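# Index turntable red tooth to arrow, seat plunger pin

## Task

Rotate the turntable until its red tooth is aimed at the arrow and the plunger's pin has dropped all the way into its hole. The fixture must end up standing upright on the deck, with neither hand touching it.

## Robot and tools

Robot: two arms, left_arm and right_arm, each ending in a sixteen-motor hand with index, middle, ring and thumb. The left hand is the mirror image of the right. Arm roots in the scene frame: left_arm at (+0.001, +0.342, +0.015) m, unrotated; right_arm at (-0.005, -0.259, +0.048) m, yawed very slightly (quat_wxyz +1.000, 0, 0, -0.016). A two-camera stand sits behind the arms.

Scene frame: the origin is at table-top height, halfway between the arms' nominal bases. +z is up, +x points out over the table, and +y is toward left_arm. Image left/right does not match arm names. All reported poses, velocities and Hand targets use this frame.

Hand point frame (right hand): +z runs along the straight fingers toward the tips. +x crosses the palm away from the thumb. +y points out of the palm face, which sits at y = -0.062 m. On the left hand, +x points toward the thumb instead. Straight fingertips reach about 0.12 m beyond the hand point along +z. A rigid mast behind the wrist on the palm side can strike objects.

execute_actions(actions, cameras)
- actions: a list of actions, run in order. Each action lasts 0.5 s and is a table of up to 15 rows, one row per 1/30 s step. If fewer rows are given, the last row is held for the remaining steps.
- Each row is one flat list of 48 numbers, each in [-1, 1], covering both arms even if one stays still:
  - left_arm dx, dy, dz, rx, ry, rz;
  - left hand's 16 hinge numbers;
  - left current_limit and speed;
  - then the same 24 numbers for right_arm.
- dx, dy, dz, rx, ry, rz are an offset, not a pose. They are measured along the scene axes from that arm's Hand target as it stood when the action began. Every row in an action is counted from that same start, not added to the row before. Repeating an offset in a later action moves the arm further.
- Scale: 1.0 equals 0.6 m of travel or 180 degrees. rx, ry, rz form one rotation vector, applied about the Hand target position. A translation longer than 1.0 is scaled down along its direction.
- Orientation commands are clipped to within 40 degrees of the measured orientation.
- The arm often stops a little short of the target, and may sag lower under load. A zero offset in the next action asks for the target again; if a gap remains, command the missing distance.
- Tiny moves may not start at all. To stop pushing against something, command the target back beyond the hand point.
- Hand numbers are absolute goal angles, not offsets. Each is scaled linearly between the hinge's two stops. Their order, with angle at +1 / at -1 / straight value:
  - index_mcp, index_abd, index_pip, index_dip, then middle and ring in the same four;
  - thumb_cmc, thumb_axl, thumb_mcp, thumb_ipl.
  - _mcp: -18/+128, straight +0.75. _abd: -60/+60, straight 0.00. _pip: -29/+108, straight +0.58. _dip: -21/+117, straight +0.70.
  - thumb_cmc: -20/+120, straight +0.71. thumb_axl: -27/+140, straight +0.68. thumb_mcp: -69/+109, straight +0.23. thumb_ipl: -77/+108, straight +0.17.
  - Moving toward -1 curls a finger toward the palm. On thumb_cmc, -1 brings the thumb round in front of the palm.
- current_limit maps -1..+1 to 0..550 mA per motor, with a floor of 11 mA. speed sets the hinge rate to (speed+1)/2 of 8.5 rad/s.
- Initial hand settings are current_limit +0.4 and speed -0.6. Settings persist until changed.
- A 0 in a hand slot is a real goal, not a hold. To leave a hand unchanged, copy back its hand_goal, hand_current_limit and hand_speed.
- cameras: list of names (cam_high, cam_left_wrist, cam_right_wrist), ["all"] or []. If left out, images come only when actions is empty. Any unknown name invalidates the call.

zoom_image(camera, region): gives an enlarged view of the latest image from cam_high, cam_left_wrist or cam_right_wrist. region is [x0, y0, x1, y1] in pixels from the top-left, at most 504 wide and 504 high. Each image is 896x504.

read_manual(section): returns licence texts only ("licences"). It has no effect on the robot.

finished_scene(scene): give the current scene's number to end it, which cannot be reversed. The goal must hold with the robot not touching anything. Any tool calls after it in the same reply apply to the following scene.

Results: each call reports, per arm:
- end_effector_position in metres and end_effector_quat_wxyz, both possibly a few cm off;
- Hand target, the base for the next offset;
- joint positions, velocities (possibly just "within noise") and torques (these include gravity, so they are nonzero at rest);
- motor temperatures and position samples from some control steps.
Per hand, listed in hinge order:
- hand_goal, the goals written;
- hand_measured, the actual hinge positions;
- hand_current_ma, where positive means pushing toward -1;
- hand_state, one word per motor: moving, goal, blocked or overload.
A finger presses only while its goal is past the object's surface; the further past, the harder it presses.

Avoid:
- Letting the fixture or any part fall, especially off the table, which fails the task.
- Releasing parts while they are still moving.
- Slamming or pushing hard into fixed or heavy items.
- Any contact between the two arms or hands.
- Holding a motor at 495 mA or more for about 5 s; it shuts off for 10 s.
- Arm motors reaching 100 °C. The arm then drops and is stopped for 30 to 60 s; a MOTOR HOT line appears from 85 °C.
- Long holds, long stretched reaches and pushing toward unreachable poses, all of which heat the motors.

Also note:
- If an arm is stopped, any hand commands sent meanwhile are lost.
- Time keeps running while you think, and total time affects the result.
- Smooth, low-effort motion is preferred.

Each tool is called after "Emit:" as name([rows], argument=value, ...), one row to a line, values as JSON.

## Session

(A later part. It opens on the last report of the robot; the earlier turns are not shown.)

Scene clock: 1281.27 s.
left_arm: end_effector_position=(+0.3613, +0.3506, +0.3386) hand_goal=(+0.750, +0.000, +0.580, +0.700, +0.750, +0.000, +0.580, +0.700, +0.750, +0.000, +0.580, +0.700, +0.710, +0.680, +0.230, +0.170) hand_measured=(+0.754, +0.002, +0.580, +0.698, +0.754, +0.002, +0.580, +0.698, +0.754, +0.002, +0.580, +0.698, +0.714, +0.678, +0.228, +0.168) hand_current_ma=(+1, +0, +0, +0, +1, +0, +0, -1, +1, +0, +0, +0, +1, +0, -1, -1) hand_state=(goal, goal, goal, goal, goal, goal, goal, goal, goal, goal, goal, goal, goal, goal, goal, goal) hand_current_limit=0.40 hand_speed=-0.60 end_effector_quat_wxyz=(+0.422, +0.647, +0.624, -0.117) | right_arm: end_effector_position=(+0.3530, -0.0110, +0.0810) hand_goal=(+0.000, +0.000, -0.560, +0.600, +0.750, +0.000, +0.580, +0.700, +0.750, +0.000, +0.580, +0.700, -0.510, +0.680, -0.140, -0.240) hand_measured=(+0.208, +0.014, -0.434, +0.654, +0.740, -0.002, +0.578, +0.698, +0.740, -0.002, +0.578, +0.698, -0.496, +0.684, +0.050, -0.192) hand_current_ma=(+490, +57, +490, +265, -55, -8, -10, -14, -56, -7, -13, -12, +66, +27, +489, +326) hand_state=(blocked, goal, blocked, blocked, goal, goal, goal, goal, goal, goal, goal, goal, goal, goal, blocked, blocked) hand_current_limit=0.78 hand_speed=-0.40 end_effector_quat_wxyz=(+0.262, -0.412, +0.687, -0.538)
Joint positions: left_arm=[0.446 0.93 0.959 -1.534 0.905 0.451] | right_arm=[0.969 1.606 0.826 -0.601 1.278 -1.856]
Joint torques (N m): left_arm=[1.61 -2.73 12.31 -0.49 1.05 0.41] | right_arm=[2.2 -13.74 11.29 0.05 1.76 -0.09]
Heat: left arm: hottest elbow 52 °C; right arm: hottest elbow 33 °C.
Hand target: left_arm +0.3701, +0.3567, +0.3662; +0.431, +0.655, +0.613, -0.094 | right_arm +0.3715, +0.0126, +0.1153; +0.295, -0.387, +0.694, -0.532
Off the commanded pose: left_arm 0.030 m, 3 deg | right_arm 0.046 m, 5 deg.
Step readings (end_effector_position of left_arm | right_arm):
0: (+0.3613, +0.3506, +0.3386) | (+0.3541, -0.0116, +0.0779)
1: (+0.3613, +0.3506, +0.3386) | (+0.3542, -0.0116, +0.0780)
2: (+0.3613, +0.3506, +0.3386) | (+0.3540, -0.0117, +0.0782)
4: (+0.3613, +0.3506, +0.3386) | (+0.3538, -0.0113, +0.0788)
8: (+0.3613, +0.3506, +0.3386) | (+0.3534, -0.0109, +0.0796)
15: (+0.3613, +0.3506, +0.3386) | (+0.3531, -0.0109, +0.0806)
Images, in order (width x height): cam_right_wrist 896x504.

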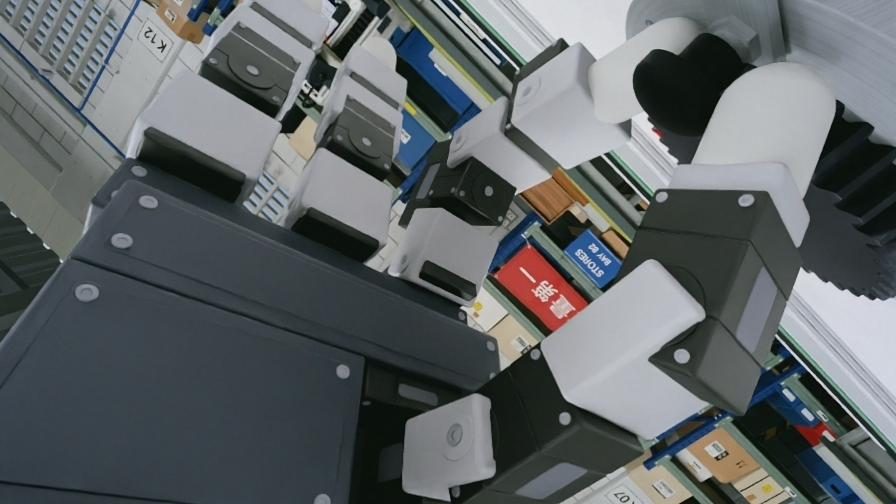

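Emit:
execute_actions([
  [[0,0,0,0,0,0,0.75,0,0.58,0.7,0.75,0,0.58,0.7,0.75,0,0.58,0.7,0.71,0.68,0.23,0.17,0.4,-0.6,0.005,0.005,0.025,0,0,0,0.0,0,-0.56,0.60,0.75,0,0.58,0.7,0.75,0,0.58,0.7,-0.51,0.68,-0.14,-0.24,0.78,-0.4]],
], cameras=["cam_right_wrist"])

Emit:
zoom_image(camera="cam_right_wrist", region=[560, 0, 896, 260])

Scene clock: 1295.67 s.
left_arm: end_effector_position=(+0.3613, +0.3506, +0.3386) hand_goal=(+0.750, +0.000, +0.580, +0.700, +0.750, +0.000, +0.580, +0.700, +0.750, +0.000, +0.580, +0.700, +0.710, +0.680, +0.230, +0.170) hand_measured=(+0.754, +0.002, +0.580, +0.698, +0.754, +0.002, +0.580, +0.698, +0.754, +0.002, +0.580, +0.698, +0.714, +0.678, +0.228, +0.168) hand_current_ma=(+1, +0, +0, +0, +1, +0, +0, -1, +1, +0, +0, +0, +1, +0, -1, -1) hand_state=(goal, goal, goal, goal, goal, goal, goal, goal, goal, goal, goal, goal, goal, goal, goal, goal) hand_current_limit=0.40 hand_speed=-0.60 end_effector_quat_wxyz=(+0.422, +0.647, +0.624, -0.117) | right_arm: end_effector_position=(+0.3663, +0.0031, +0.1176) hand_goal=(+0.000, +0.000, -0.560, +0.600, +0.750, +0.000, +0.580, +0.700, +0.750, +0.000, +0.580, +0.700, -0.510, +0.680, -0.140, -0.240) hand_measured=(+0.178, +0.002, -0.496, +0.624, +0.740, -0.002, +0.578, +0.698, +0.740, -0.002, +0.578, +0.698, -0.504, +0.684, -0.002, -0.224) hand_current_ma=(+490, +11, +313, +116, -55, -8, -10, -14, -56, -7, -13, -12, +31, +23, +490, +111) hand_state=(blocked, goal, blocked, blocked, goal, goal, goal, goal, goal, goal, goal, goal, goal, goal, blocked, goal) hand_current_limit=0.78 hand_speed=-0.40 end_effector_quat_wxyz=(+0.285, -0.393, +0.691, -0.536)
Joint positions: left_arm=[0.446 0.93 0.959 -1.534 0.905 0.451] | right_arm=[0.969 1.56 0.88 -0.643 1.295 -1.858]
Joint torques (N m): left_arm=[1.38 -2.43 12.34 -0.42 1.04 0.39] | right_arm=[1.61 -11.69 9.78 0.27 1.1 -0.08]
Heat: left arm: hottest elbow 52 °C; right arm: hottest elbow 34 °C.
Hand target: left_arm +0.3701, +0.3567, +0.3662; +0.431, +0.655, +0.613, -0.094 | right_arm +0.3745, +0.0156, +0.1303; +0.294, -0.387, +0.694, -0.532
Off the commanded pose: left_arm 0.030 m, 3 deg | right_arm 0.020 m, 1 deg.
Step readings (end_effector_position of left_arm | right_arm):
0: (+0.3613, +0.3506, +0.3386) | (+0.3530, -0.0110, +0.0810)
1: (+0.3613, +0.3506, +0.3386) | (+0.3531, -0.0109, +0.0811)
2: (+0.3613, +0.3506, +0.3386) | (+0.3532, -0.0108, +0.0814)
4: (+0.3613, +0.3506, +0.3386) | (+0.3534, -0.0104, +0.0827)
8: (+0.3613, +0.3506, +0.3386) | (+0.3537, -0.0100, +0.0852)
15: (+0.3613, +0.3506, +0.3386) | (+0.3619, -0.0023, +0.1053)
Images, in order (width x height): cam_right_wrist 896x504.

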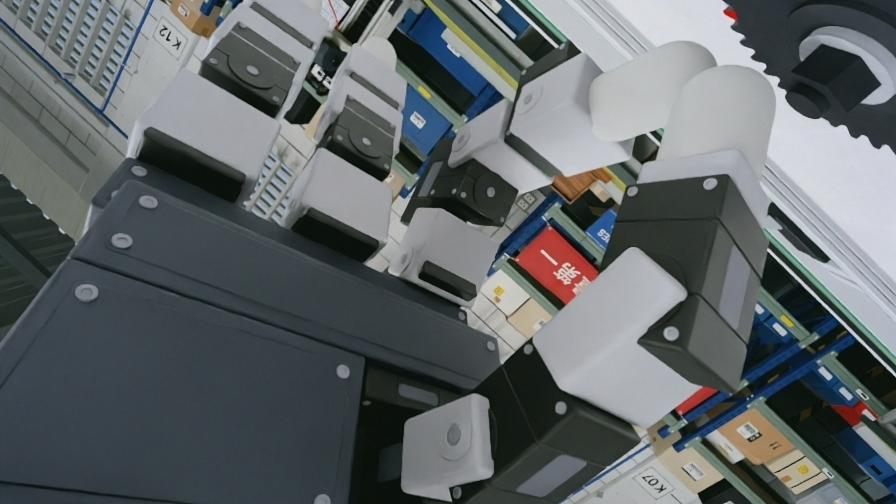

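Scaled by 1.500.

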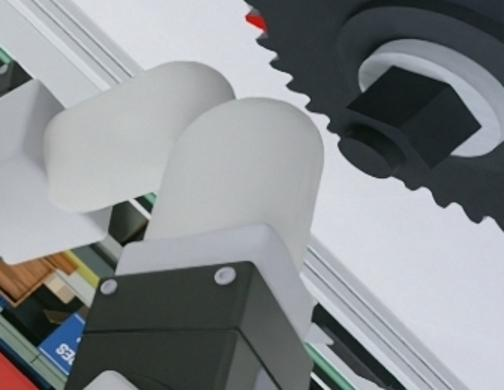

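Emit:
zoom_image(camera="cam_right_wrist", region=[180, 0, 440, 200])

Emit:
execute_actions([
  [[0,0,0,0,0,0,0.75,0,0.58,0.7,0.75,0,0.58,0.7,0.75,0,0.58,0.7,0.71,0.68,0.23,0.17,0.4,-0.6,0,0,0.02,0,0,0,0.75,0,0.58,0.70,0.75,0,0.58,0.7,0.75,0,0.58,0.7,0.3,0.68,0.225,0.17,0.3,-0.5]],
], cameras=["cam_high","cam_right_wrist"])

Emit:
zoom_image(camera="cam_high", region=[340, 150, 500, 280])

Scaled by 1.938.

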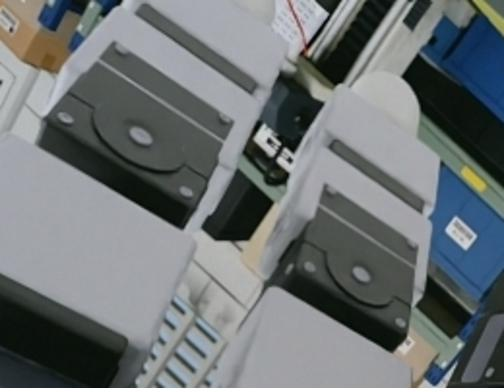

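Scene clock: 1353.97 s.
left_arm: end_effector_position=(+0.3613, +0.3506, +0.3386) hand_goal=(+0.750, +0.000, +0.580, +0.700, +0.750, +0.000, +0.580, +0.700, +0.750, +0.000, +0.580, +0.700, +0.710, +0.680, +0.230, +0.170) hand_measured=(+0.754, +0.002, +0.580, +0.698, +0.754, +0.002, +0.580, +0.698, +0.754, +0.002, +0.580, +0.698, +0.714, +0.678, +0.228, +0.168) hand_current_ma=(+1, +0, +0, +0, +1, +0, +0, -1, +1, +0, +0, +0, +1, +0, -1, -1) hand_state=(goal, goal, goal, goal, goal, goal, goal, goal, goal, goal, goal, goal, goal, goal, goal, goal) hand_current_limit=0.40 hand_speed=-0.60 end_effector_quat_wxyz=(+0.422, +0.647, +0.624, -0.117) | right_arm: end_effector_position=(+0.3647, +0.0009, +0.1223) hand_goal=(+0.750, +0.000, +0.580, +0.700, +0.750, +0.000, +0.580, +0.700, +0.750, +0.000, +0.580, +0.700, +0.300, +0.680, +0.226, +0.170) hand_measured=(+0.728, +0.002, +0.572, +0.698, +0.740, -0.002, +0.578, +0.698, +0.740, -0.002, +0.578, +0.698, +0.282, +0.682, +0.222, +0.168) hand_current_ma=(-114, +11, -42, -13, -55, -8, -10, -14, -56, -7, -13, -12, -87, +6, -26, -16) hand_state=(blocked, goal, goal, goal, goal, goal, goal, goal, goal, goal, goal, goal, goal, goal, goal, goal) hand_current_limit=0.30 hand_speed=-0.50 end_effector_quat_wxyz=(+0.278, -0.398, +0.688, -0.539)
Joint positions: left_arm=[0.446 0.93 0.959 -1.534 0.905 0.451] | right_arm=[0.969 1.552 0.889 -0.677 1.295 -1.858]
Joint torques (N m): left_arm=[1.73 -2.49 12.34 -0.38 1.05 0.39] | right_arm=[1.85 -12.22 10.51 0.13 1.09 -0.07]
Heat: left arm: hottest elbow 53 °C; right arm: hottest elbow 33 °C.
Hand target: left_arm +0.3701, +0.3567, +0.3662; +0.431, +0.655, +0.613, -0.094 | right_arm +0.3745, +0.0156, +0.1424; +0.295, -0.387, +0.694, -0.532
Off the commanded pose: left_arm 0.030 m, 3 deg | right_arm 0.027 m, 2 deg.
Step readings (end_effector_position of left_arm | right_arm):
0: (+0.3613, +0.3506, +0.3386) | (+0.3663, +0.0031, +0.1176)
1: (+0.3613, +0.3506, +0.3386) | (+0.3663, +0.0031, +0.1176)
2: (+0.3613, +0.3506, +0.3386) | (+0.3660, +0.0026, +0.1175)
4: (+0.3613, +0.3506, +0.3386) | (+0.3649, +0.0012, +0.1171)
8: (+0.3613, +0.3506, +0.3386) | (+0.3637, -0.0005, +0.1177)
15: (+0.3613, +0.3506, +0.3386) | (+0.3646, +0.0007, +0.1216)
Images, in order (width x height): cam_high 896x504, cam_right_wrist 896x504.

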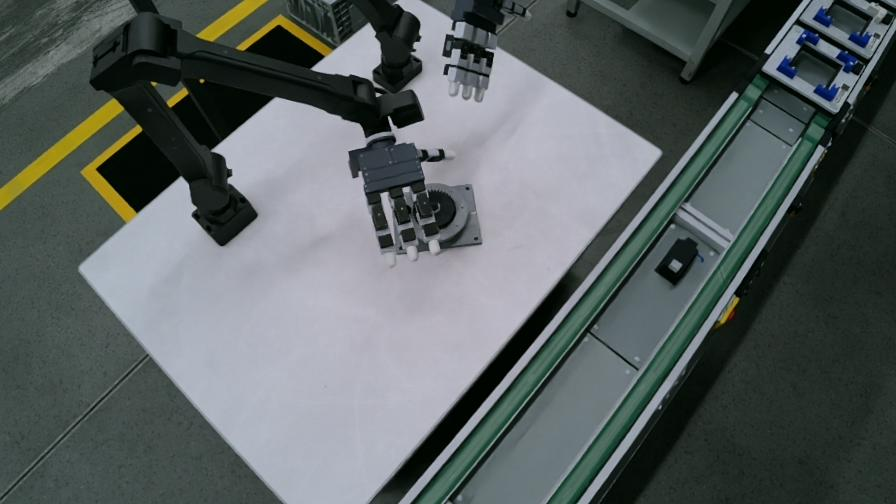

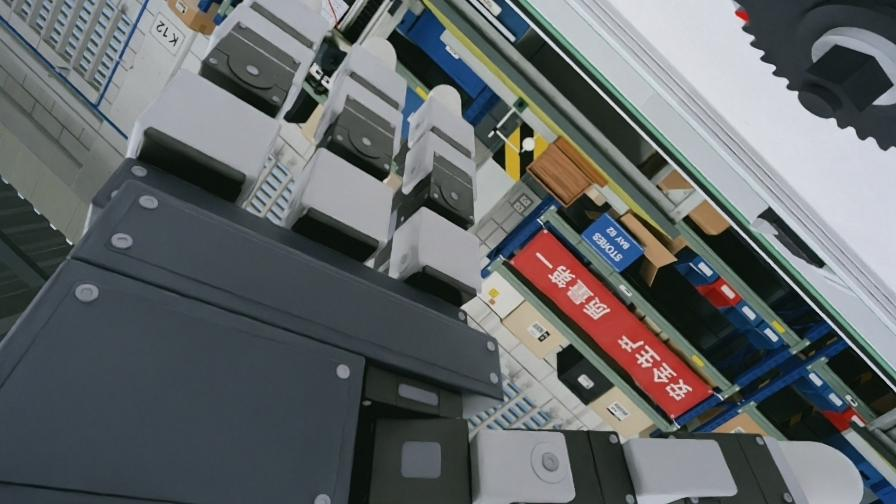

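Scaled by 3.150.

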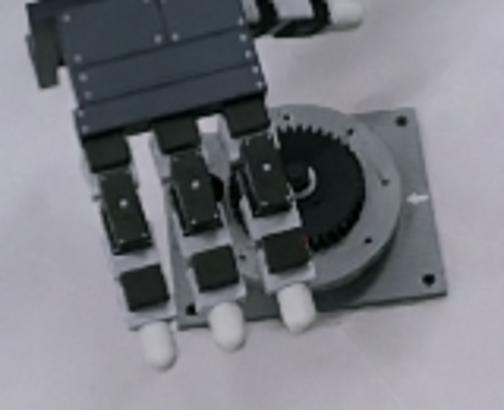

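Emit:
execute_actions([
  [[0,0,0,0,0,0,0.75,0,0.58,0.7,0.75,0,0.58,0.7,0.75,0,0.58,0.7,0.71,0.68,0.23,0.17,0.4,-0.6,0,0,0.196,0.06,0.009,-0.06,0.75,0,0.58,0.7,0.75,0,0.58,0.7,0.3,0,0,0,0.71,0.68,0.23,0.17,0.4,-0.5]],
  [[0,0,0,0,0,0,0.75,0,0.58,0.7,0.75,0,0.58,0.7,0.75,0,0.58,0.7,0.71,0.68,0.23,0.17,0.4,-0.6,0.01,0.03,0,0.2,0.03,-0.2,0.75,0,0.58,0.7,0.75,0,0.58,0.7,0.1,0,-0.2,-0.2,0.71,0.68,0.23,0.17,0.4,-0.5]],
  [[0,0,0,0,0,0,0.75,0,0.58,0.7,0.75,0,0.58,0.7,0.75,0,0.58,0.7,0.71,0.68,0.23,0.17,0.4,-0.6,0.0258,0.077,0,0.1996,0.0302,-0.2032,0.75,0.08,0.58,0.7,0.75,-0.12,0.58,0.7,0.1,0,-0.2,-0.2,0.71,0.68,0.23,0.17,0.4,-0.5]],
], cameras=["cam_high","cam_right_wrist"])

Scene clock: 1382.97 s.
left_arm: end_effector_position=(+0.3613, +0.3506, +0.3386) hand_goal=(+0.750, +0.000, +0.580, +0.700, +0.750, +0.000, +0.580, +0.700, +0.750, +0.000, +0.580, +0.700, +0.710, +0.680, +0.230, +0.170) hand_measured=(+0.754, +0.002, +0.580, +0.698, +0.754, +0.002, +0.580, +0.698, +0.754, +0.002, +0.580, +0.698, +0.714, +0.678, +0.228, +0.168) hand_current_ma=(+1, +0, +0, +0, +1, +0, +0, -1, +1, +0, +0, +0, +1, +0, -1, -1) hand_state=(goal, goal, goal, goal, goal, goal, goal, goal, goal, goal, goal, goal, goal, goal, goal, goal) hand_current_limit=0.40 hand_speed=-0.60 end_effector_quat_wxyz=(+0.422, +0.647, +0.624, -0.117) | right_arm: end_effector_position=(+0.3884, +0.0684, +0.2482) hand_goal=(+0.750, +0.080, +0.580, +0.700, +0.750, -0.120, +0.580, +0.700, +0.100, +0.000, -0.200, -0.200, +0.710, +0.680, +0.230, +0.170) hand_measured=(+0.746, +0.076, +0.576, +0.698, +0.746, -0.118, +0.578, +0.698, +0.106, -0.002, -0.192, -0.198, +0.708, +0.682, +0.226, +0.168) hand_current_ma=(-20, -17, -15, -13, -16, +12, -8, -14, +29, -7, +38, +14, -14, +6, -30, -15) hand_state=(goal, goal, goal, goal, goal, goal, goal, goal, goal, goal, goal, goal, goal, goal, goal, goal) hand_current_limit=0.40 hand_speed=-0.50 end_effector_quat_wxyz=(-0.012, +0.343, +0.939, -0.015)
Joint positions: left_arm=[0.446 0.93 0.959 -1.534 0.905 0.451] | right_arm=[0.743 1.484 1.319 -1.444 -0.006 -0.161]
Joint torques (N m): left_arm=[1.55 -2.78 12.36 -0.44 1.04 0.41] | right_arm=[1.79 -11.63 10.56 0.61 -0.12 0.01]
Heat: left arm: hottest elbow 53 °C; right arm: hottest elbow 35 °C.
Hand target: left_arm +0.3701, +0.3567, +0.3662; +0.431, +0.655, +0.613, -0.094 | right_arm +0.3960, +0.0798, +0.2599; +0.001, +0.351, +0.936, -0.001
Off the commanded pose: left_arm 0.030 m, 3 deg | right_arm 0.018 m, 2 deg.
Step readings (end_effector_position of left_arm | right_arm):
0: (+0.3613, +0.3506, +0.3386) | (+0.3647, +0.0009, +0.1223)
1: (+0.3613, +0.3506, +0.3386) | (+0.3643, +0.0011, +0.1226)
2: (+0.3613, +0.3506, +0.3386) | (+0.3614, +0.0011, +0.1233)
4: (+0.3613, +0.3506, +0.3386) | (+0.3548, -0.0016, +0.1348)
8: (+0.3613, +0.3506, +0.3386) | (+0.3566, -0.0030, +0.1991)
15: (+0.3613, +0.3506, +0.3386) | (+0.3671, +0.0042, +0.2684)
16: (+0.3613, +0.3506, +0.3386) | (+0.3658, +0.0050, +0.2655)
17: (+0.3613, +0.3506, +0.3386) | (+0.3623, +0.0101, +0.2585)
19: (+0.3613, +0.3506, +0.3386) | (+0.3529, +0.0205, +0.2414)
23: (+0.3613, +0.3506, +0.3386) | (+0.3469, +0.0209, +0.2293)
30: (+0.3613, +0.3506, +0.3386) | (+0.3629, +0.0160, +0.2465)
31: (+0.3613, +0.3506, +0.3386) | (+0.3634, +0.0187, +0.2472)
32: (+0.3613, +0.3506, +0.3386) | (+0.3615, +0.0272, +0.2465)
34: (+0.3613, +0.3506, +0.3386) | (+0.3569, +0.0489, +0.2448)
38: (+0.3613, +0.3506, +0.3386) | (+0.3564, +0.0739, +0.2429)
45: (+0.3613, +0.3506, +0.3386) | (+0.3780, +0.0744, +0.2469)
Images, in order (width x height): cam_high 896x504, cam_right_wrist 896x504.

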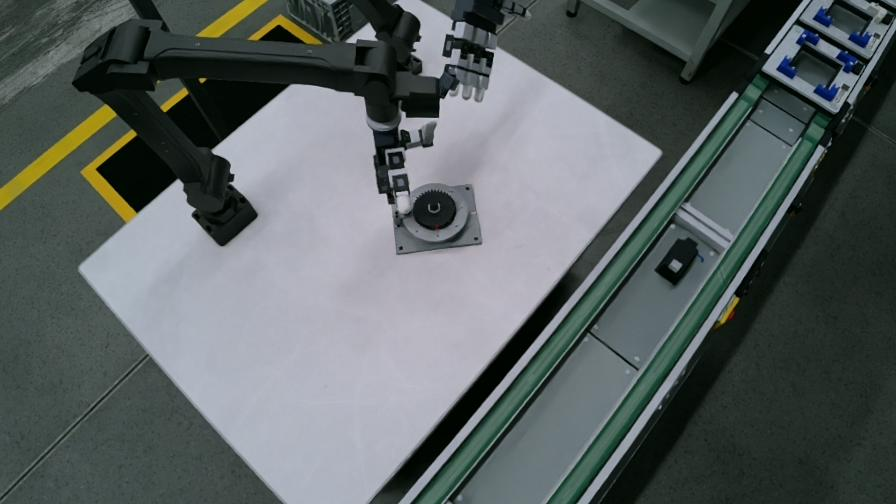

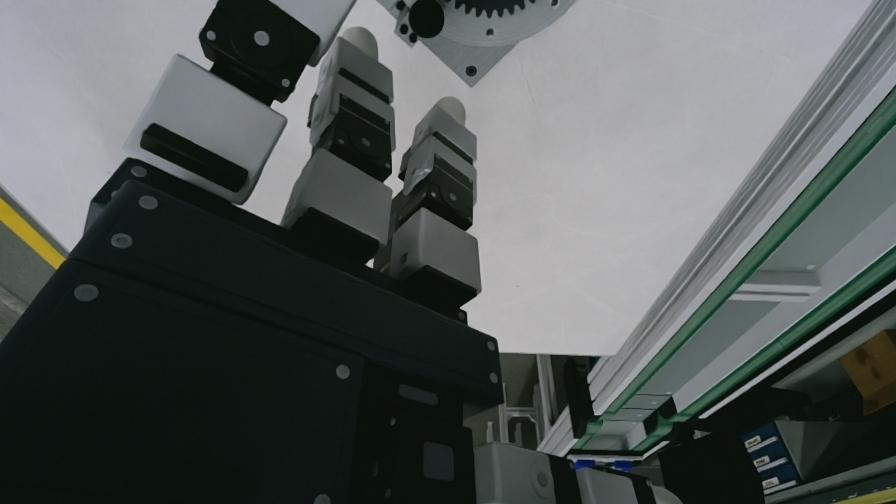

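Emit:
execute_actions([
  [[0,0,0,0,0,0,0.75,0,0.58,0.7,0.75,0,0.58,0.7,0.75,0,0.58,0.7,0.71,0.68,0.23,0.17,0.4,-0.6,0.012,0.015,-0.083,0,0,0,0.75,0.12,0.58,0.7,0.75,-0.12,0.58,0.7,0.1,0,-0.2,-0.2,0.71,0.68,0.23,0.17,0.4,-0.5]],
], cameras=["cam_high","cam_right_wrist"])

Emit:
zoom_image(camera="cam_right_wrist", region=[250, 0, 550, 180])

Scene clock: 1406.17 s.
left_arm: end_effector_position=(+0.3613, +0.3506, +0.3386) hand_goal=(+0.750, +0.000, +0.580, +0.700, +0.750, +0.000, +0.580, +0.700, +0.750, +0.000, +0.580, +0.700, +0.710, +0.680, +0.230, +0.170) hand_measured=(+0.754, +0.002, +0.580, +0.698, +0.754, +0.002, +0.580, +0.698, +0.754, +0.002, +0.580, +0.698, +0.714, +0.678, +0.228, +0.168) hand_current_ma=(+1, +0, +0, +0, +1, +0, +0, -1, +1, +0, +0, +0, +1, +0, -1, -1) hand_state=(goal, goal, goal, goal, goal, goal, goal, goal, goal, goal, goal, goal, goal, goal, goal, goal) hand_current_limit=0.40 hand_speed=-0.60 end_effector_quat_wxyz=(+0.422, +0.647, +0.624, -0.117) | right_arm: end_effector_position=(+0.4023, +0.0836, +0.2098) hand_goal=(+0.750, +0.120, +0.580, +0.700, +0.750, -0.120, +0.580, +0.700, +0.100, +0.000, -0.200, -0.200, +0.710, +0.680, +0.230, +0.170) hand_measured=(+0.748, +0.116, +0.578, +0.698, +0.748, -0.118, +0.578, +0.698, +0.106, -0.002, -0.192, -0.198, +0.708, +0.682, +0.226, +0.168) hand_current_ma=(-12, -18, -14, -13, -11, +12, -8, -14, +30, -7, +38, +13, -11, +6, -30, -15) hand_state=(goal, goal, goal, goal, goal, goal, goal, goal, goal, goal, goal, goal, goal, goal, goal, goal) hand_current_limit=0.40 hand_speed=-0.50 end_effector_quat_wxyz=(-0.003, +0.349, +0.937, -0.005)
Joint positions: left_arm=[0.446 0.93 0.959 -1.534 0.905 0.451] | right_arm=[0.753 1.543 1.276 -1.316 0 -0.137]
Joint torques (N m): left_arm=[1.55 -2.49 12.36 -0.44 1.03 0.41] | right_arm=[2.02 -12.57 8.51 0.79 0.05 -0.03]
Heat: left arm: hottest elbow 53 °C; right arm: hottest elbow 35 °C.
Hand target: left_arm +0.3701, +0.3567, +0.3662; +0.431, +0.655, +0.613, -0.094 | right_arm +0.4032, +0.0889, +0.2101; +0.001, +0.351, +0.936, -0.001
Off the commanded pose: left_arm 0.030 m, 3 deg | right_arm 0.005 m, 1 deg.
Step readings (end_effector_position of left_arm | right_arm):
0: (+0.3613, +0.3506, +0.3386) | (+0.3885, +0.0683, +0.2482)
1: (+0.3613, +0.3506, +0.3386) | (+0.3888, +0.0686, +0.2483)
2: (+0.3613, +0.3506, +0.3386) | (+0.3904, +0.0703, +0.2487)
4: (+0.3613, +0.3506, +0.3386) | (+0.3955, +0.0763, +0.2478)
8: (+0.3613, +0.3506, +0.3386) | (+0.4011, +0.0818, +0.2318)
15: (+0.3613, +0.3506, +0.3386) | (+0.4017, +0.0833, +0.2096)
Images, in order (width x height): cam_high 896x504, cam_right_wrist 896x504.

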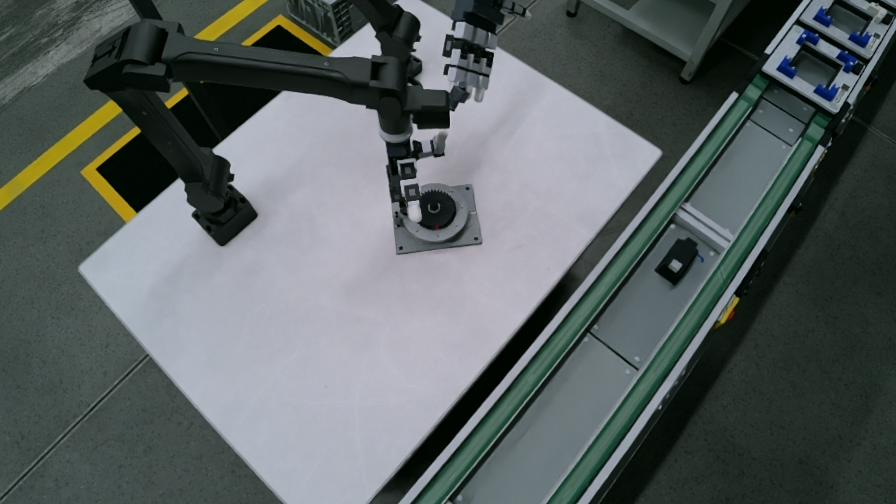

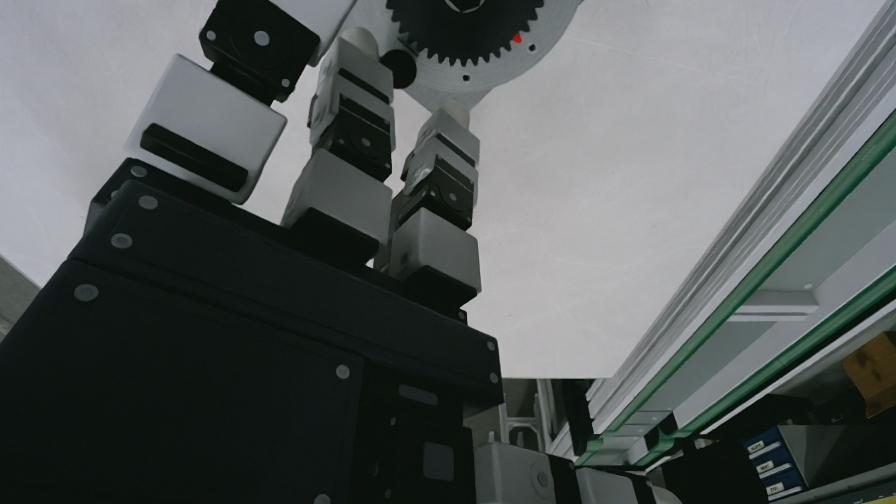

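Scaled by 1.680.

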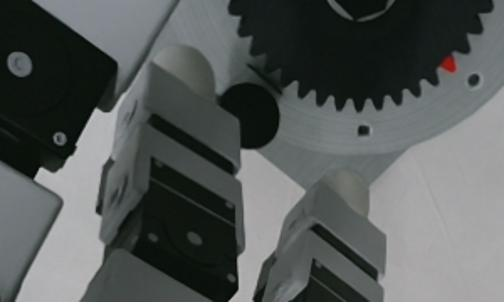

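Emit:
execute_actions([
  [[0,0,0,0,0,0,0.75,0,0.58,0.7,0.75,0,0.58,0.7,0.75,0,0.58,0.7,0.71,0.68,0.23,0.17,0.4,-0.6,-0.0148,-0.0172,-0.045,0,0,0,0.75,0.12,0.58,0.7,0.75,-0.12,0.58,0.7,0.1,0,-0.2,-0.2,0.71,0.68,0.23,0.17,0.4,-0.5]],
], cameras=["cam_right_wrist"])

Emit:
zoom_image(camera="cam_right_wrist", region=[250, 0, 550, 180])

Scene clock: 1424.90 s.
left_arm: end_effector_position=(+0.3613, +0.3506, +0.3386) hand_goal=(+0.750, +0.000, +0.580, +0.700, +0.750, +0.000, +0.580, +0.700, +0.750, +0.000, +0.580, +0.700, +0.710, +0.680, +0.230, +0.170) hand_measured=(+0.754, +0.002, +0.580, +0.698, +0.754, +0.002, +0.580, +0.698, +0.754, +0.002, +0.580, +0.698, +0.714, +0.678, +0.228, +0.168) hand_current_ma=(+1, +0, +0, +0, +1, +0, +0, -1, +1, +0, +0, +0, +1, +0, -1, -1) hand_state=(goal, goal, goal, goal, goal, goal, goal, goal, goal, goal, goal, goal, goal, goal, goal, goal) hand_current_limit=0.40 hand_speed=-0.60 end_effector_quat_wxyz=(+0.422, +0.647, +0.624, -0.117) | right_arm: end_effector_position=(+0.3929, +0.0752, +0.1788) hand_goal=(+0.750, +0.120, +0.580, +0.700, +0.750, -0.120, +0.580, +0.700, +0.100, +0.000, -0.200, -0.200, +0.710, +0.680, +0.230, +0.170) hand_measured=(+0.748, +0.116, +0.578, +0.698, +0.748, -0.118, +0.578, +0.698, +0.106, -0.002, -0.192, -0.198, +0.708, +0.682, +0.226, +0.168) hand_current_ma=(-12, -18, -14, -13, -11, +12, -8, -14, +30, -7, +38, +13, -11, +6, -30, -15) hand_state=(goal, goal, goal, goal, goal, goal, goal, goal, goal, goal, goal, goal, goal, goal, goal, goal) hand_current_limit=0.40 hand_speed=-0.50 end_effector_quat_wxyz=(-0.005, +0.349, +0.937, -0.008)
Joint positions: left_arm=[0.446 0.93 0.959 -1.534 0.905 0.451] | right_arm=[0.753 1.54 1.19 -1.24 0 -0.137]
Joint torques (N m): left_arm=[1.44 -2.96 12.25 -0.47 1.06 0.39] | right_arm=[1.9 -12.92 8.13 0.58 0.04 -0.03]
Heat: left arm: hottest elbow 53 °C; right arm: hottest elbow 35 °C.
Hand target: left_arm +0.3701, +0.3567, +0.3662; +0.431, +0.655, +0.613, -0.094 | right_arm +0.3942, +0.0784, +0.1830; +0.001, +0.351, +0.936, -0.001
Off the commanded pose: left_arm 0.030 m, 3 deg | right_arm 0.006 m, 1 deg.
Step readings (end_effector_position of left_arm | right_arm):
0: (+0.3613, +0.3506, +0.3386) | (+0.4023, +0.0835, +0.2098)
1: (+0.3613, +0.3506, +0.3386) | (+0.4024, +0.0835, +0.2096)
2: (+0.3613, +0.3506, +0.3386) | (+0.4027, +0.0839, +0.2084)
4: (+0.3613, +0.3506, +0.3386) | (+0.4018, +0.0830, +0.2018)
8: (+0.3613, +0.3506, +0.3386) | (+0.3933, +0.0756, +0.1827)
15: (+0.3613, +0.3506, +0.3386) | (+0.3926, +0.0750, +0.1786)
Images, in order (width x height): cam_right_wrist 896x504.

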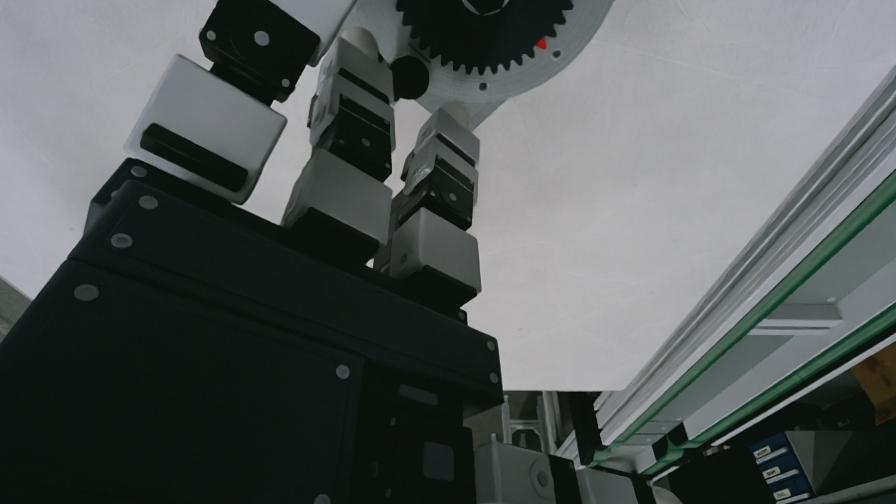

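Scaled by 1.680.

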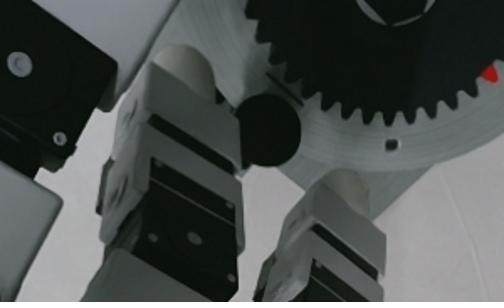

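Emit:
execute_actions([
  [[0,0,0,0,0,0,0.75,0,0.58,0.7,0.75,0,0.58,0.7,0.75,0,0.58,0.7,0.71,0.68,0.23,0.17,0.4,-0.6,0.0,0.0,-0.025,0,0,0,0.75,0.12,0.58,0.7,0.75,-0.12,0.58,0.7,0.1,0,-0.2,-0.2,0.71,0.68,0.23,0.17,0.4,-0.5]],
], cameras=["cam_right_wrist"])

Emit:
zoom_image(camera="cam_right_wrist", region=[300, 0, 540, 160])

Scene clock: 1442.37 s.
left_arm: end_effector_position=(+0.3613, +0.3506, +0.3386) hand_goal=(+0.750, +0.000, +0.580, +0.700, +0.750, +0.000, +0.580, +0.700, +0.750, +0.000, +0.580, +0.700, +0.710, +0.680, +0.230, +0.170) hand_measured=(+0.754, +0.002, +0.580, +0.698, +0.754, +0.002, +0.580, +0.698, +0.754, +0.002, +0.580, +0.698, +0.714, +0.678, +0.228, +0.168) hand_current_ma=(+1, +0, +0, +0, +1, +0, +0, -1, +1, +0, +0, +0, +1, +0, -1, -1) hand_state=(goal, goal, goal, goal, goal, goal, goal, goal, goal, goal, goal, goal, goal, goal, goal, goal) hand_current_limit=0.40 hand_speed=-0.60 end_effector_quat_wxyz=(+0.422, +0.647, +0.624, -0.117) | right_arm: end_effector_position=(+0.3939, +0.0760, +0.1722) hand_goal=(+0.750, +0.120, +0.580, +0.700, +0.750, -0.120, +0.580, +0.700, +0.100, +0.000, -0.200, -0.200, +0.710, +0.680, +0.230, +0.170) hand_measured=(+0.748, +0.116, +0.578, +0.698, +0.748, -0.118, +0.578, +0.698, +0.106, -0.002, -0.192, -0.198, +0.708, +0.682, +0.226, +0.168) hand_current_ma=(-12, -18, -14, -13, -11, +12, -8, -14, +30, -7, +38, +13, -11, +6, -30, -15) hand_state=(goal, goal, goal, goal, goal, goal, goal, goal, goal, goal, goal, goal, goal, goal, goal, goal) hand_current_limit=0.40 hand_speed=-0.50 end_effector_quat_wxyz=(+0.000, +0.349, +0.937, -0.001)
Joint positions: left_arm=[0.446 0.93 0.959 -1.534 0.905 0.451] | right_arm=[0.753 1.54 1.168 -1.2 0 -0.137]
Joint torques (N m): left_arm=[1.9 -2.61 12.38 -0.4 1.04 0.4] | right_arm=[2.14 -12.04 7.64 0.73 0.06 0.01]
Motor temperatures (°C): left_arm=[29 27 54 25 29 24] | right_arm=[27 29 34 25 26 26]
Heat: left arm: hottest elbow 54 °C; right arm: hottest elbow 34 °C.
Hand target: left_arm +0.3701, +0.3567, +0.3662; +0.431, +0.655, +0.613, -0.094 | right_arm +0.3943, +0.0784, +0.1680; +0.001, +0.351, +0.936, -0.001
Off the commanded pose: left_arm 0.030 m, 3 deg | right_arm 0.005 m, 0 deg.
Step readings (end_effector_position of left_arm | right_arm):
0: (+0.3613, +0.3506, +0.3386) | (+0.3930, +0.0753, +0.1788)
1: (+0.3613, +0.3506, +0.3386) | (+0.3930, +0.0753, +0.1788)
2: (+0.3613, +0.3506, +0.3386) | (+0.3934, +0.0757, +0.1786)
4: (+0.3613, +0.3506, +0.3386) | (+0.3945, +0.0766, +0.1774)
8: (+0.3613, +0.3506, +0.3386) | (+0.3936, +0.0758, +0.1731)
15: (+0.3613, +0.3506, +0.3386) | (+0.3938, +0.0759, +0.1721)
Images, in order (width x height): cam_right_wrist 896x504.

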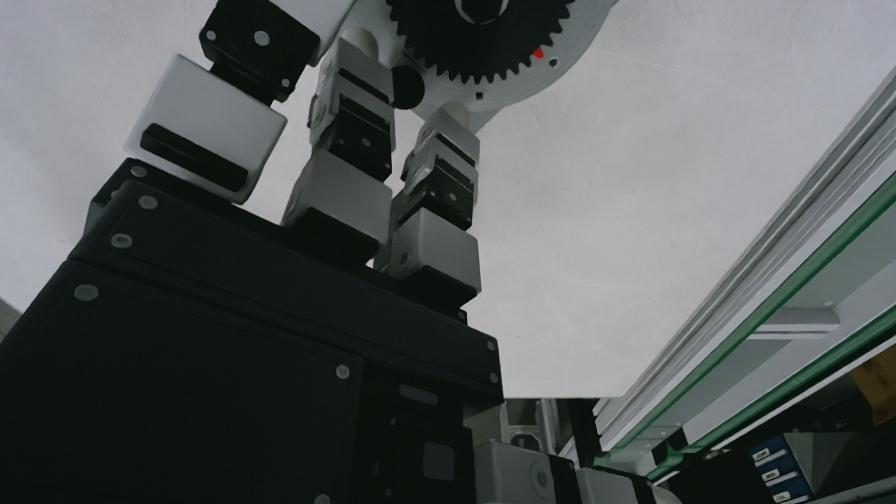

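Scaled by 2.100.

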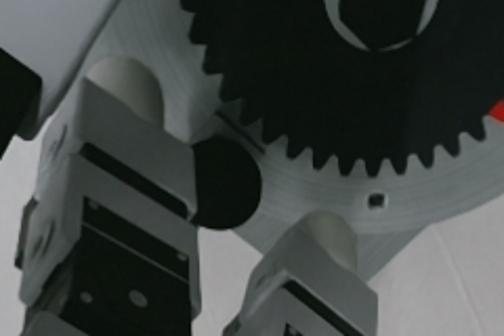

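Emit:
execute_actions([
  [[0,0,0,0,0,0,0.75,0,0.58,0.7,0.75,0,0.58,0.7,0.75,0,0.58,0.7,0.71,0.68,0.23,0.17,0.4,-0.6,-0.005,-0.006,-0.01,0,0,0,0.75,0.12,0.58,0.7,0.75,-0.12,0.58,0.7,0.1,0,-0.2,-0.2,0.71,0.68,0.23,0.17,0.4,-0.5]],
], cameras=["cam_right_wrist"])

Emit:
zoom_image(camera="cam_right_wrist", region=[300, 0, 540, 160])

Scene clock: 1452.03 s.
left_arm: end_effector_position=(+0.3613, +0.3506, +0.3386) hand_goal=(+0.750, +0.000, +0.580, +0.700, +0.750, +0.000, +0.580, +0.700, +0.750, +0.000, +0.580, +0.700, +0.710, +0.680, +0.230, +0.170) hand_measured=(+0.754, +0.002, +0.580, +0.698, +0.754, +0.002, +0.580, +0.698, +0.754, +0.002, +0.580, +0.698, +0.714, +0.678, +0.228, +0.168) hand_current_ma=(+1, +0, +0, +0, +1, +0, +0, -1, +1, +0, +0, +0, +1, +0, -1, -1) hand_state=(goal, goal, goal, goal, goal, goal, goal, goal, goal, goal, goal, goal, goal, goal, goal, goal) hand_current_limit=0.40 hand_speed=-0.60 end_effector_quat_wxyz=(+0.422, +0.647, +0.624, -0.117) | right_arm: end_effector_position=(+0.3903, +0.0729, +0.1633) hand_goal=(+0.750, +0.120, +0.580, +0.700, +0.750, -0.120, +0.580, +0.700, +0.100, +0.000, -0.200, -0.200, +0.710, +0.680, +0.230, +0.170) hand_measured=(+0.748, +0.116, +0.578, +0.698, +0.748, -0.118, +0.578, +0.698, +0.106, -0.002, -0.192, -0.198, +0.708, +0.682, +0.226, +0.168) hand_current_ma=(-12, -18, -14, -13, -11, +12, -8, -14, +30, -7, +38, +13, -11, +6, -30, -15) hand_state=(goal, goal, goal, goal, goal, goal, goal, goal, goal, goal, goal, goal, goal, goal, goal, goal) hand_current_limit=0.40 hand_speed=-0.50 end_effector_quat_wxyz=(-0.002, +0.349, +0.937, -0.003)
Joint positions: left_arm=[0.446 0.93 0.959 -1.534 0.905 0.451] | right_arm=[0.753 1.54 1.144 -1.182 0 -0.137]
Joint torques (N m): left_arm=[1.49 -2.61 12.29 -0.44 1.04 0.4] | right_arm=[2.02 -12.4 7.73 0.75 0.06 -0.02]
Heat: left arm: hottest elbow 54 °C; right arm: hottest elbow 34 °C.
Hand target: left_arm +0.3701, +0.3567, +0.3662; +0.431, +0.655, +0.613, -0.094 | right_arm +0.3913, +0.0748, +0.1620; +0.001, +0.351, +0.936, -0.001
Off the commanded pose: left_arm 0.030 m, 3 deg | right_arm 0.003 m, 0 deg.
Step readings (end_effector_position of left_arm | right_arm):
0: (+0.3613, +0.3506, +0.3386) | (+0.3939, +0.0760, +0.1722)
1: (+0.3613, +0.3506, +0.3386) | (+0.3939, +0.0760, +0.1722)
2: (+0.3613, +0.3506, +0.3386) | (+0.3940, +0.0761, +0.1719)
4: (+0.3613, +0.3506, +0.3386) | (+0.3935, +0.0757, +0.1698)
8: (+0.3613, +0.3506, +0.3386) | (+0.3905, +0.0730, +0.1643)
15: (+0.3613, +0.3506, +0.3386) | (+0.3902, +0.0728, +0.1633)
Images, in order (width x height): cam_right_wrist 896x504.

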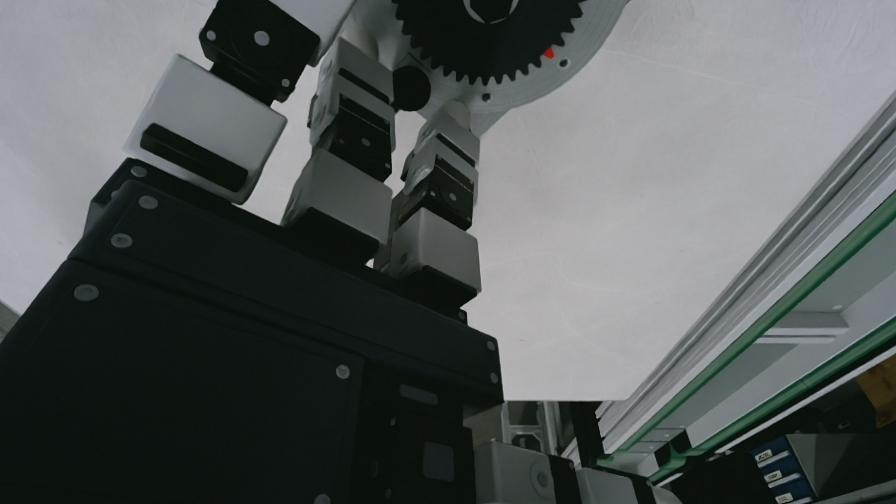

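Scaled by 2.100.

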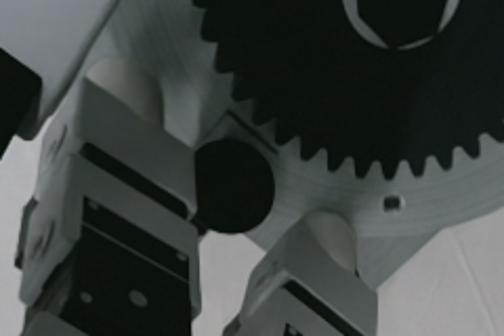

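Emit:
execute_actions([
  [[0,0,0,0,0,0,0.75,0,0.58,0.7,0.75,0,0.58,0.7,0.75,0,0.58,0.7,0.71,0.68,0.23,0.17,0.4,-0.6,0,0,-0.008,0,0,0,0.75,0.12,0.58,0.7,0.75,-0.12,0.58,0.7,0.1,0,-0.2,-0.2,0.71,0.68,0.23,0.17,0.4,-0.5]],
  [[0,0,0,0,0,0,0.75,0,0.58,0.7,0.75,0,0.58,0.7,0.75,0,0.58,0.7,0.71,0.68,0.23,0.17,0.4,-0.6,0,0,0,0,0,0,0.75,-0.12,0.58,0.7,0.75,0.12,0.58,0.7,0.1,0,-0.2,-0.2,0.71,0.68,0.23,0.17,0.1,-0.7]],
], cameras=["cam_right_wrist"])

Emit:
zoom_image(camera="cam_right_wrist", region=[300, 0, 540, 160])

Scene clock: 1461.90 s.
left_arm: end_effector_position=(+0.3613, +0.3506, +0.3386) hand_goal=(+0.750, +0.000, +0.580, +0.700, +0.750, +0.000, +0.580, +0.700, +0.750, +0.000, +0.580, +0.700, +0.710, +0.680, +0.230, +0.170) hand_measured=(+0.754, +0.002, +0.580, +0.698, +0.754, +0.002, +0.580, +0.698, +0.754, +0.002, +0.580, +0.698, +0.714, +0.678, +0.228, +0.168) hand_current_ma=(+1, +0, +0, +0, +1, +0, +0, -1, +1, +0, +0, +0, +1, +0, -1, -1) hand_state=(goal, goal, goal, goal, goal, goal, goal, goal, goal, goal, goal, goal, goal, goal, goal, goal) hand_current_limit=0.40 hand_speed=-0.60 end_effector_quat_wxyz=(+0.422, +0.647, +0.624, -0.117) | right_arm: end_effector_position=(+0.3908, +0.0732, +0.1616) hand_goal=(+0.750, -0.120, +0.580, +0.700, +0.750, +0.120, +0.580, +0.700, +0.100, +0.000, -0.200, -0.200, +0.710, +0.680, +0.230, +0.170) hand_measured=(+0.748, -0.010, +0.578, +0.698, +0.748, +0.000, +0.578, +0.698, +0.106, -0.002, -0.192, -0.198, +0.708, +0.682, +0.226, +0.168) hand_current_ma=(-12, +303, -14, -13, -11, -302, -8, -13, +30, -7, +38, +13, -11, +6, -30, -15) hand_state=(goal, blocked, goal, goal, goal, blocked, goal, goal, goal, goal, goal, goal, goal, goal, goal, goal) hand_current_limit=0.10 hand_speed=-0.70 end_effector_quat_wxyz=(+0.000, +0.349, +0.937, -0.001)
Joint positions: left_arm=[0.446 0.93 0.959 -1.534 0.905 0.451] | right_arm=[0.753 1.54 1.137 -1.169 0 -0.137]
Joint torques (N m): left_arm=[1.73 -2.73 12.33 -0.46 1.03 0.41] | right_arm=[1.79 -11.69 7.66 0.59 0.03 0]
Heat: left arm: hottest elbow 54 °C; right arm: hottest elbow 33 °C.
Hand target: left_arm +0.3701, +0.3567, +0.3662; +0.431, +0.655, +0.613, -0.094 | right_arm +0.3913, +0.0749, +0.1573; +0.001, +0.351, +0.936, -0.001
Off the commanded pose: left_arm 0.030 m, 3 deg | right_arm 0.005 m, 0 deg.
Step readings (end_effector_position of left_arm | right_arm):
0: (+0.3613, +0.3506, +0.3386) | (+0.3903, +0.0729, +0.1633)
1: (+0.3613, +0.3506, +0.3386) | (+0.3903, +0.0729, +0.1633)
2: (+0.3613, +0.3506, +0.3386) | (+0.3905, +0.0731, +0.1634)
4: (+0.3613, +0.3506, +0.3386) | (+0.3909, +0.0734, +0.1632)
8: (+0.3613, +0.3506, +0.3386) | (+0.3907, +0.0732, +0.1619)
15: (+0.3613, +0.3506, +0.3386) | (+0.3907, +0.0732, +0.1616)
16: (+0.3613, +0.3506, +0.3386) | (+0.3907, +0.0732, +0.1616)
17: (+0.3613, +0.3506, +0.3386) | (+0.3907, +0.0732, +0.1616)
19: (+0.3613, +0.3506, +0.3386) | (+0.3907, +0.0732, +0.1616)
23: (+0.3613, +0.3506, +0.3386) | (+0.3908, +0.0732, +0.1616)
30: (+0.3613, +0.3506, +0.3386) | (+0.3908, +0.0732, +0.1616)
Images, in order (width x height): cam_right_wrist 896x504.

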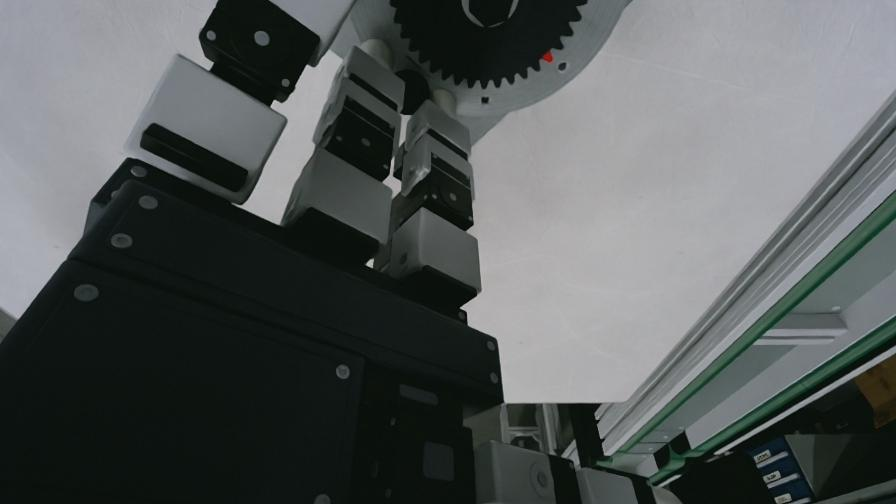

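Scaled by 2.100.

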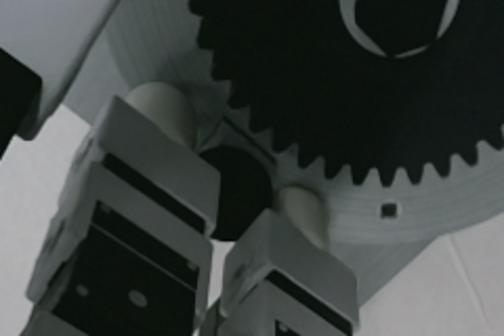

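Emit:
execute_actions([
  [[0,0,0,0,0,0,0.75,0,0.58,0.7,0.75,0,0.58,0.7,0.75,0,0.58,0.7,0.71,0.68,0.23,0.17,0.4,-0.6,0,0,-0.004,0,0,0,0.75,0.1,0.58,0.7,0.75,-0.1,0.58,0.7,0.1,0,-0.2,-0.2,0.71,0.68,0.23,0.17,0.2,-0.5]],
  [[0,0,0,0,0,0,0.75,0,0.58,0.7,0.75,0,0.58,0.7,0.75,0,0.58,0.7,0.71,0.68,0.23,0.17,0.4,-0.6,0,0,-0.009,0,0,0,0.75,0.1,0.58,0.7,0.75,-0.1,0.58,0.7,0.1,0,-0.2,-0.2,0.71,0.68,0.23,0.17,0.1,-0.7]],
], cameras=["cam_right_wrist"])

Emit:
zoom_image(camera="cam_right_wrist", region=[300, 0, 540, 160])

Scene clock: 1470.20 s.
left_arm: end_effector_position=(+0.3613, +0.3506, +0.3386) hand_goal=(+0.750, +0.000, +0.580, +0.700, +0.750, +0.000, +0.580, +0.700, +0.750, +0.000, +0.580, +0.700, +0.710, +0.680, +0.230, +0.170) hand_measured=(+0.754, +0.002, +0.580, +0.698, +0.754, +0.002, +0.580, +0.698, +0.754, +0.002, +0.580, +0.698, +0.714, +0.678, +0.228, +0.168) hand_current_ma=(+1, +0, +0, +0, +1, +0, +0, -1, +1, +0, +0, +0, +1, +0, -1, -1) hand_state=(goal, goal, goal, goal, goal, goal, goal, goal, goal, goal, goal, goal, goal, goal, goal, goal) hand_current_limit=0.40 hand_speed=-0.60 end_effector_quat_wxyz=(+0.422, +0.647, +0.624, -0.117) | right_arm: end_effector_position=(+0.3917, +0.0739, +0.1595) hand_goal=(+0.750, +0.100, +0.580, +0.700, +0.750, -0.100, +0.580, +0.700, +0.100, +0.000, -0.200, -0.200, +0.710, +0.680, +0.230, +0.170) hand_measured=(+0.754, +0.096, +0.582, +0.700, +0.748, -0.096, +0.578, +0.698, +0.106, -0.002, -0.192, -0.198, +0.708, +0.682, +0.226, +0.168) hand_current_ma=(+16, -15, +8, -1, -11, +17, -8, -13, +30, -7, +38, +13, -11, +6, -30, -15) hand_state=(goal, goal, goal, goal, goal, goal, goal, goal, goal, goal, goal, goal, goal, goal, goal, goal) hand_current_limit=0.10 hand_speed=-0.70 end_effector_quat_wxyz=(+0.002, +0.349, +0.937, +0.003)
Joint positions: left_arm=[0.446 0.93 0.959 -1.534 0.905 0.451] | right_arm=[0.753 1.54 1.129 -1.151 0.001 -0.137]
Joint torques (N m): left_arm=[1.55 -2.73 12.4 -0.49 1.06 0.41] | right_arm=[1.61 -11.22 7.25 0.87 0.03 0]
Heat: left arm: hottest elbow 54 °C; right arm: hottest elbow 33 °C.
Hand target: left_arm +0.3701, +0.3567, +0.3662; +0.431, +0.655, +0.613, -0.094 | right_arm +0.3913, +0.0748, +0.1494; +0.001, +0.351, +0.936, -0.001
Off the commanded pose: left_arm 0.030 m, 3 deg | right_arm 0.010 m, 1 deg.
Step readings (end_effector_position of left_arm | right_arm):
0: (+0.3613, +0.3506, +0.3386) | (+0.3908, +0.0732, +0.1616)
1: (+0.3613, +0.3506, +0.3386) | (+0.3908, +0.0732, +0.1616)
2: (+0.3613, +0.3506, +0.3386) | (+0.3908, +0.0732, +0.1616)
4: (+0.3613, +0.3506, +0.3386) | (+0.3913, +0.0736, +0.1618)
8: (+0.3613, +0.3506, +0.3386) | (+0.3918, +0.0741, +0.1621)
15: (+0.3613, +0.3506, +0.3386) | (+0.3916, +0.0739, +0.1615)
16: (+0.3613, +0.3506, +0.3386) | (+0.3912, +0.0736, +0.1610)
17: (+0.3613, +0.3506, +0.3386) | (+0.3912, +0.0735, +0.1606)
19: (+0.3613, +0.3506, +0.3386) | (+0.3909, +0.0733, +0.1594)
23: (+0.3613, +0.3506, +0.3386) | (+0.3914, +0.0737, +0.1594)
30: (+0.3613, +0.3506, +0.3386) | (+0.3917, +0.0738, +0.1595)
Images, in order (width x height): cam_right_wrist 896x504.

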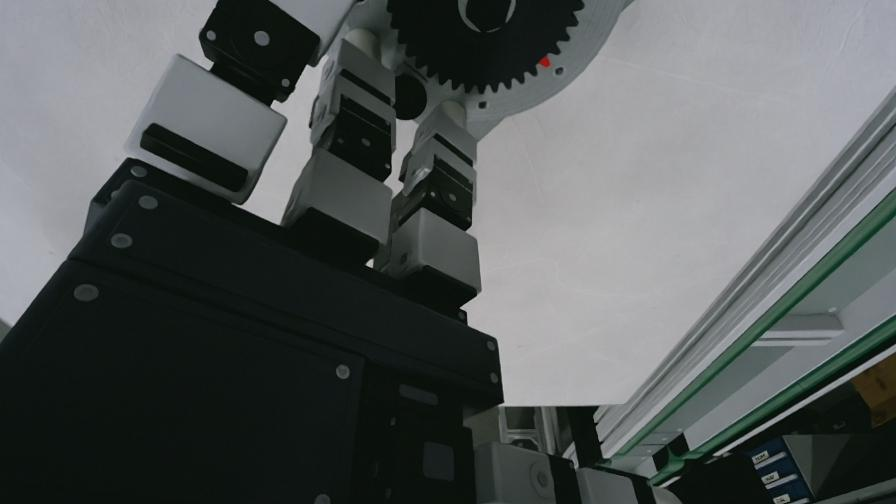

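Scaled by 2.100.

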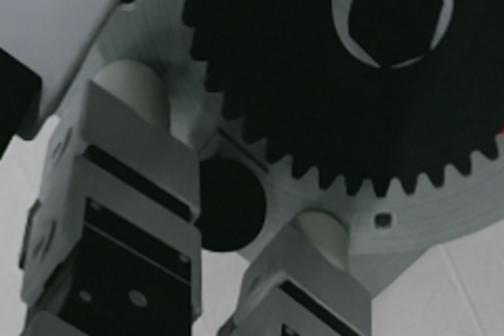

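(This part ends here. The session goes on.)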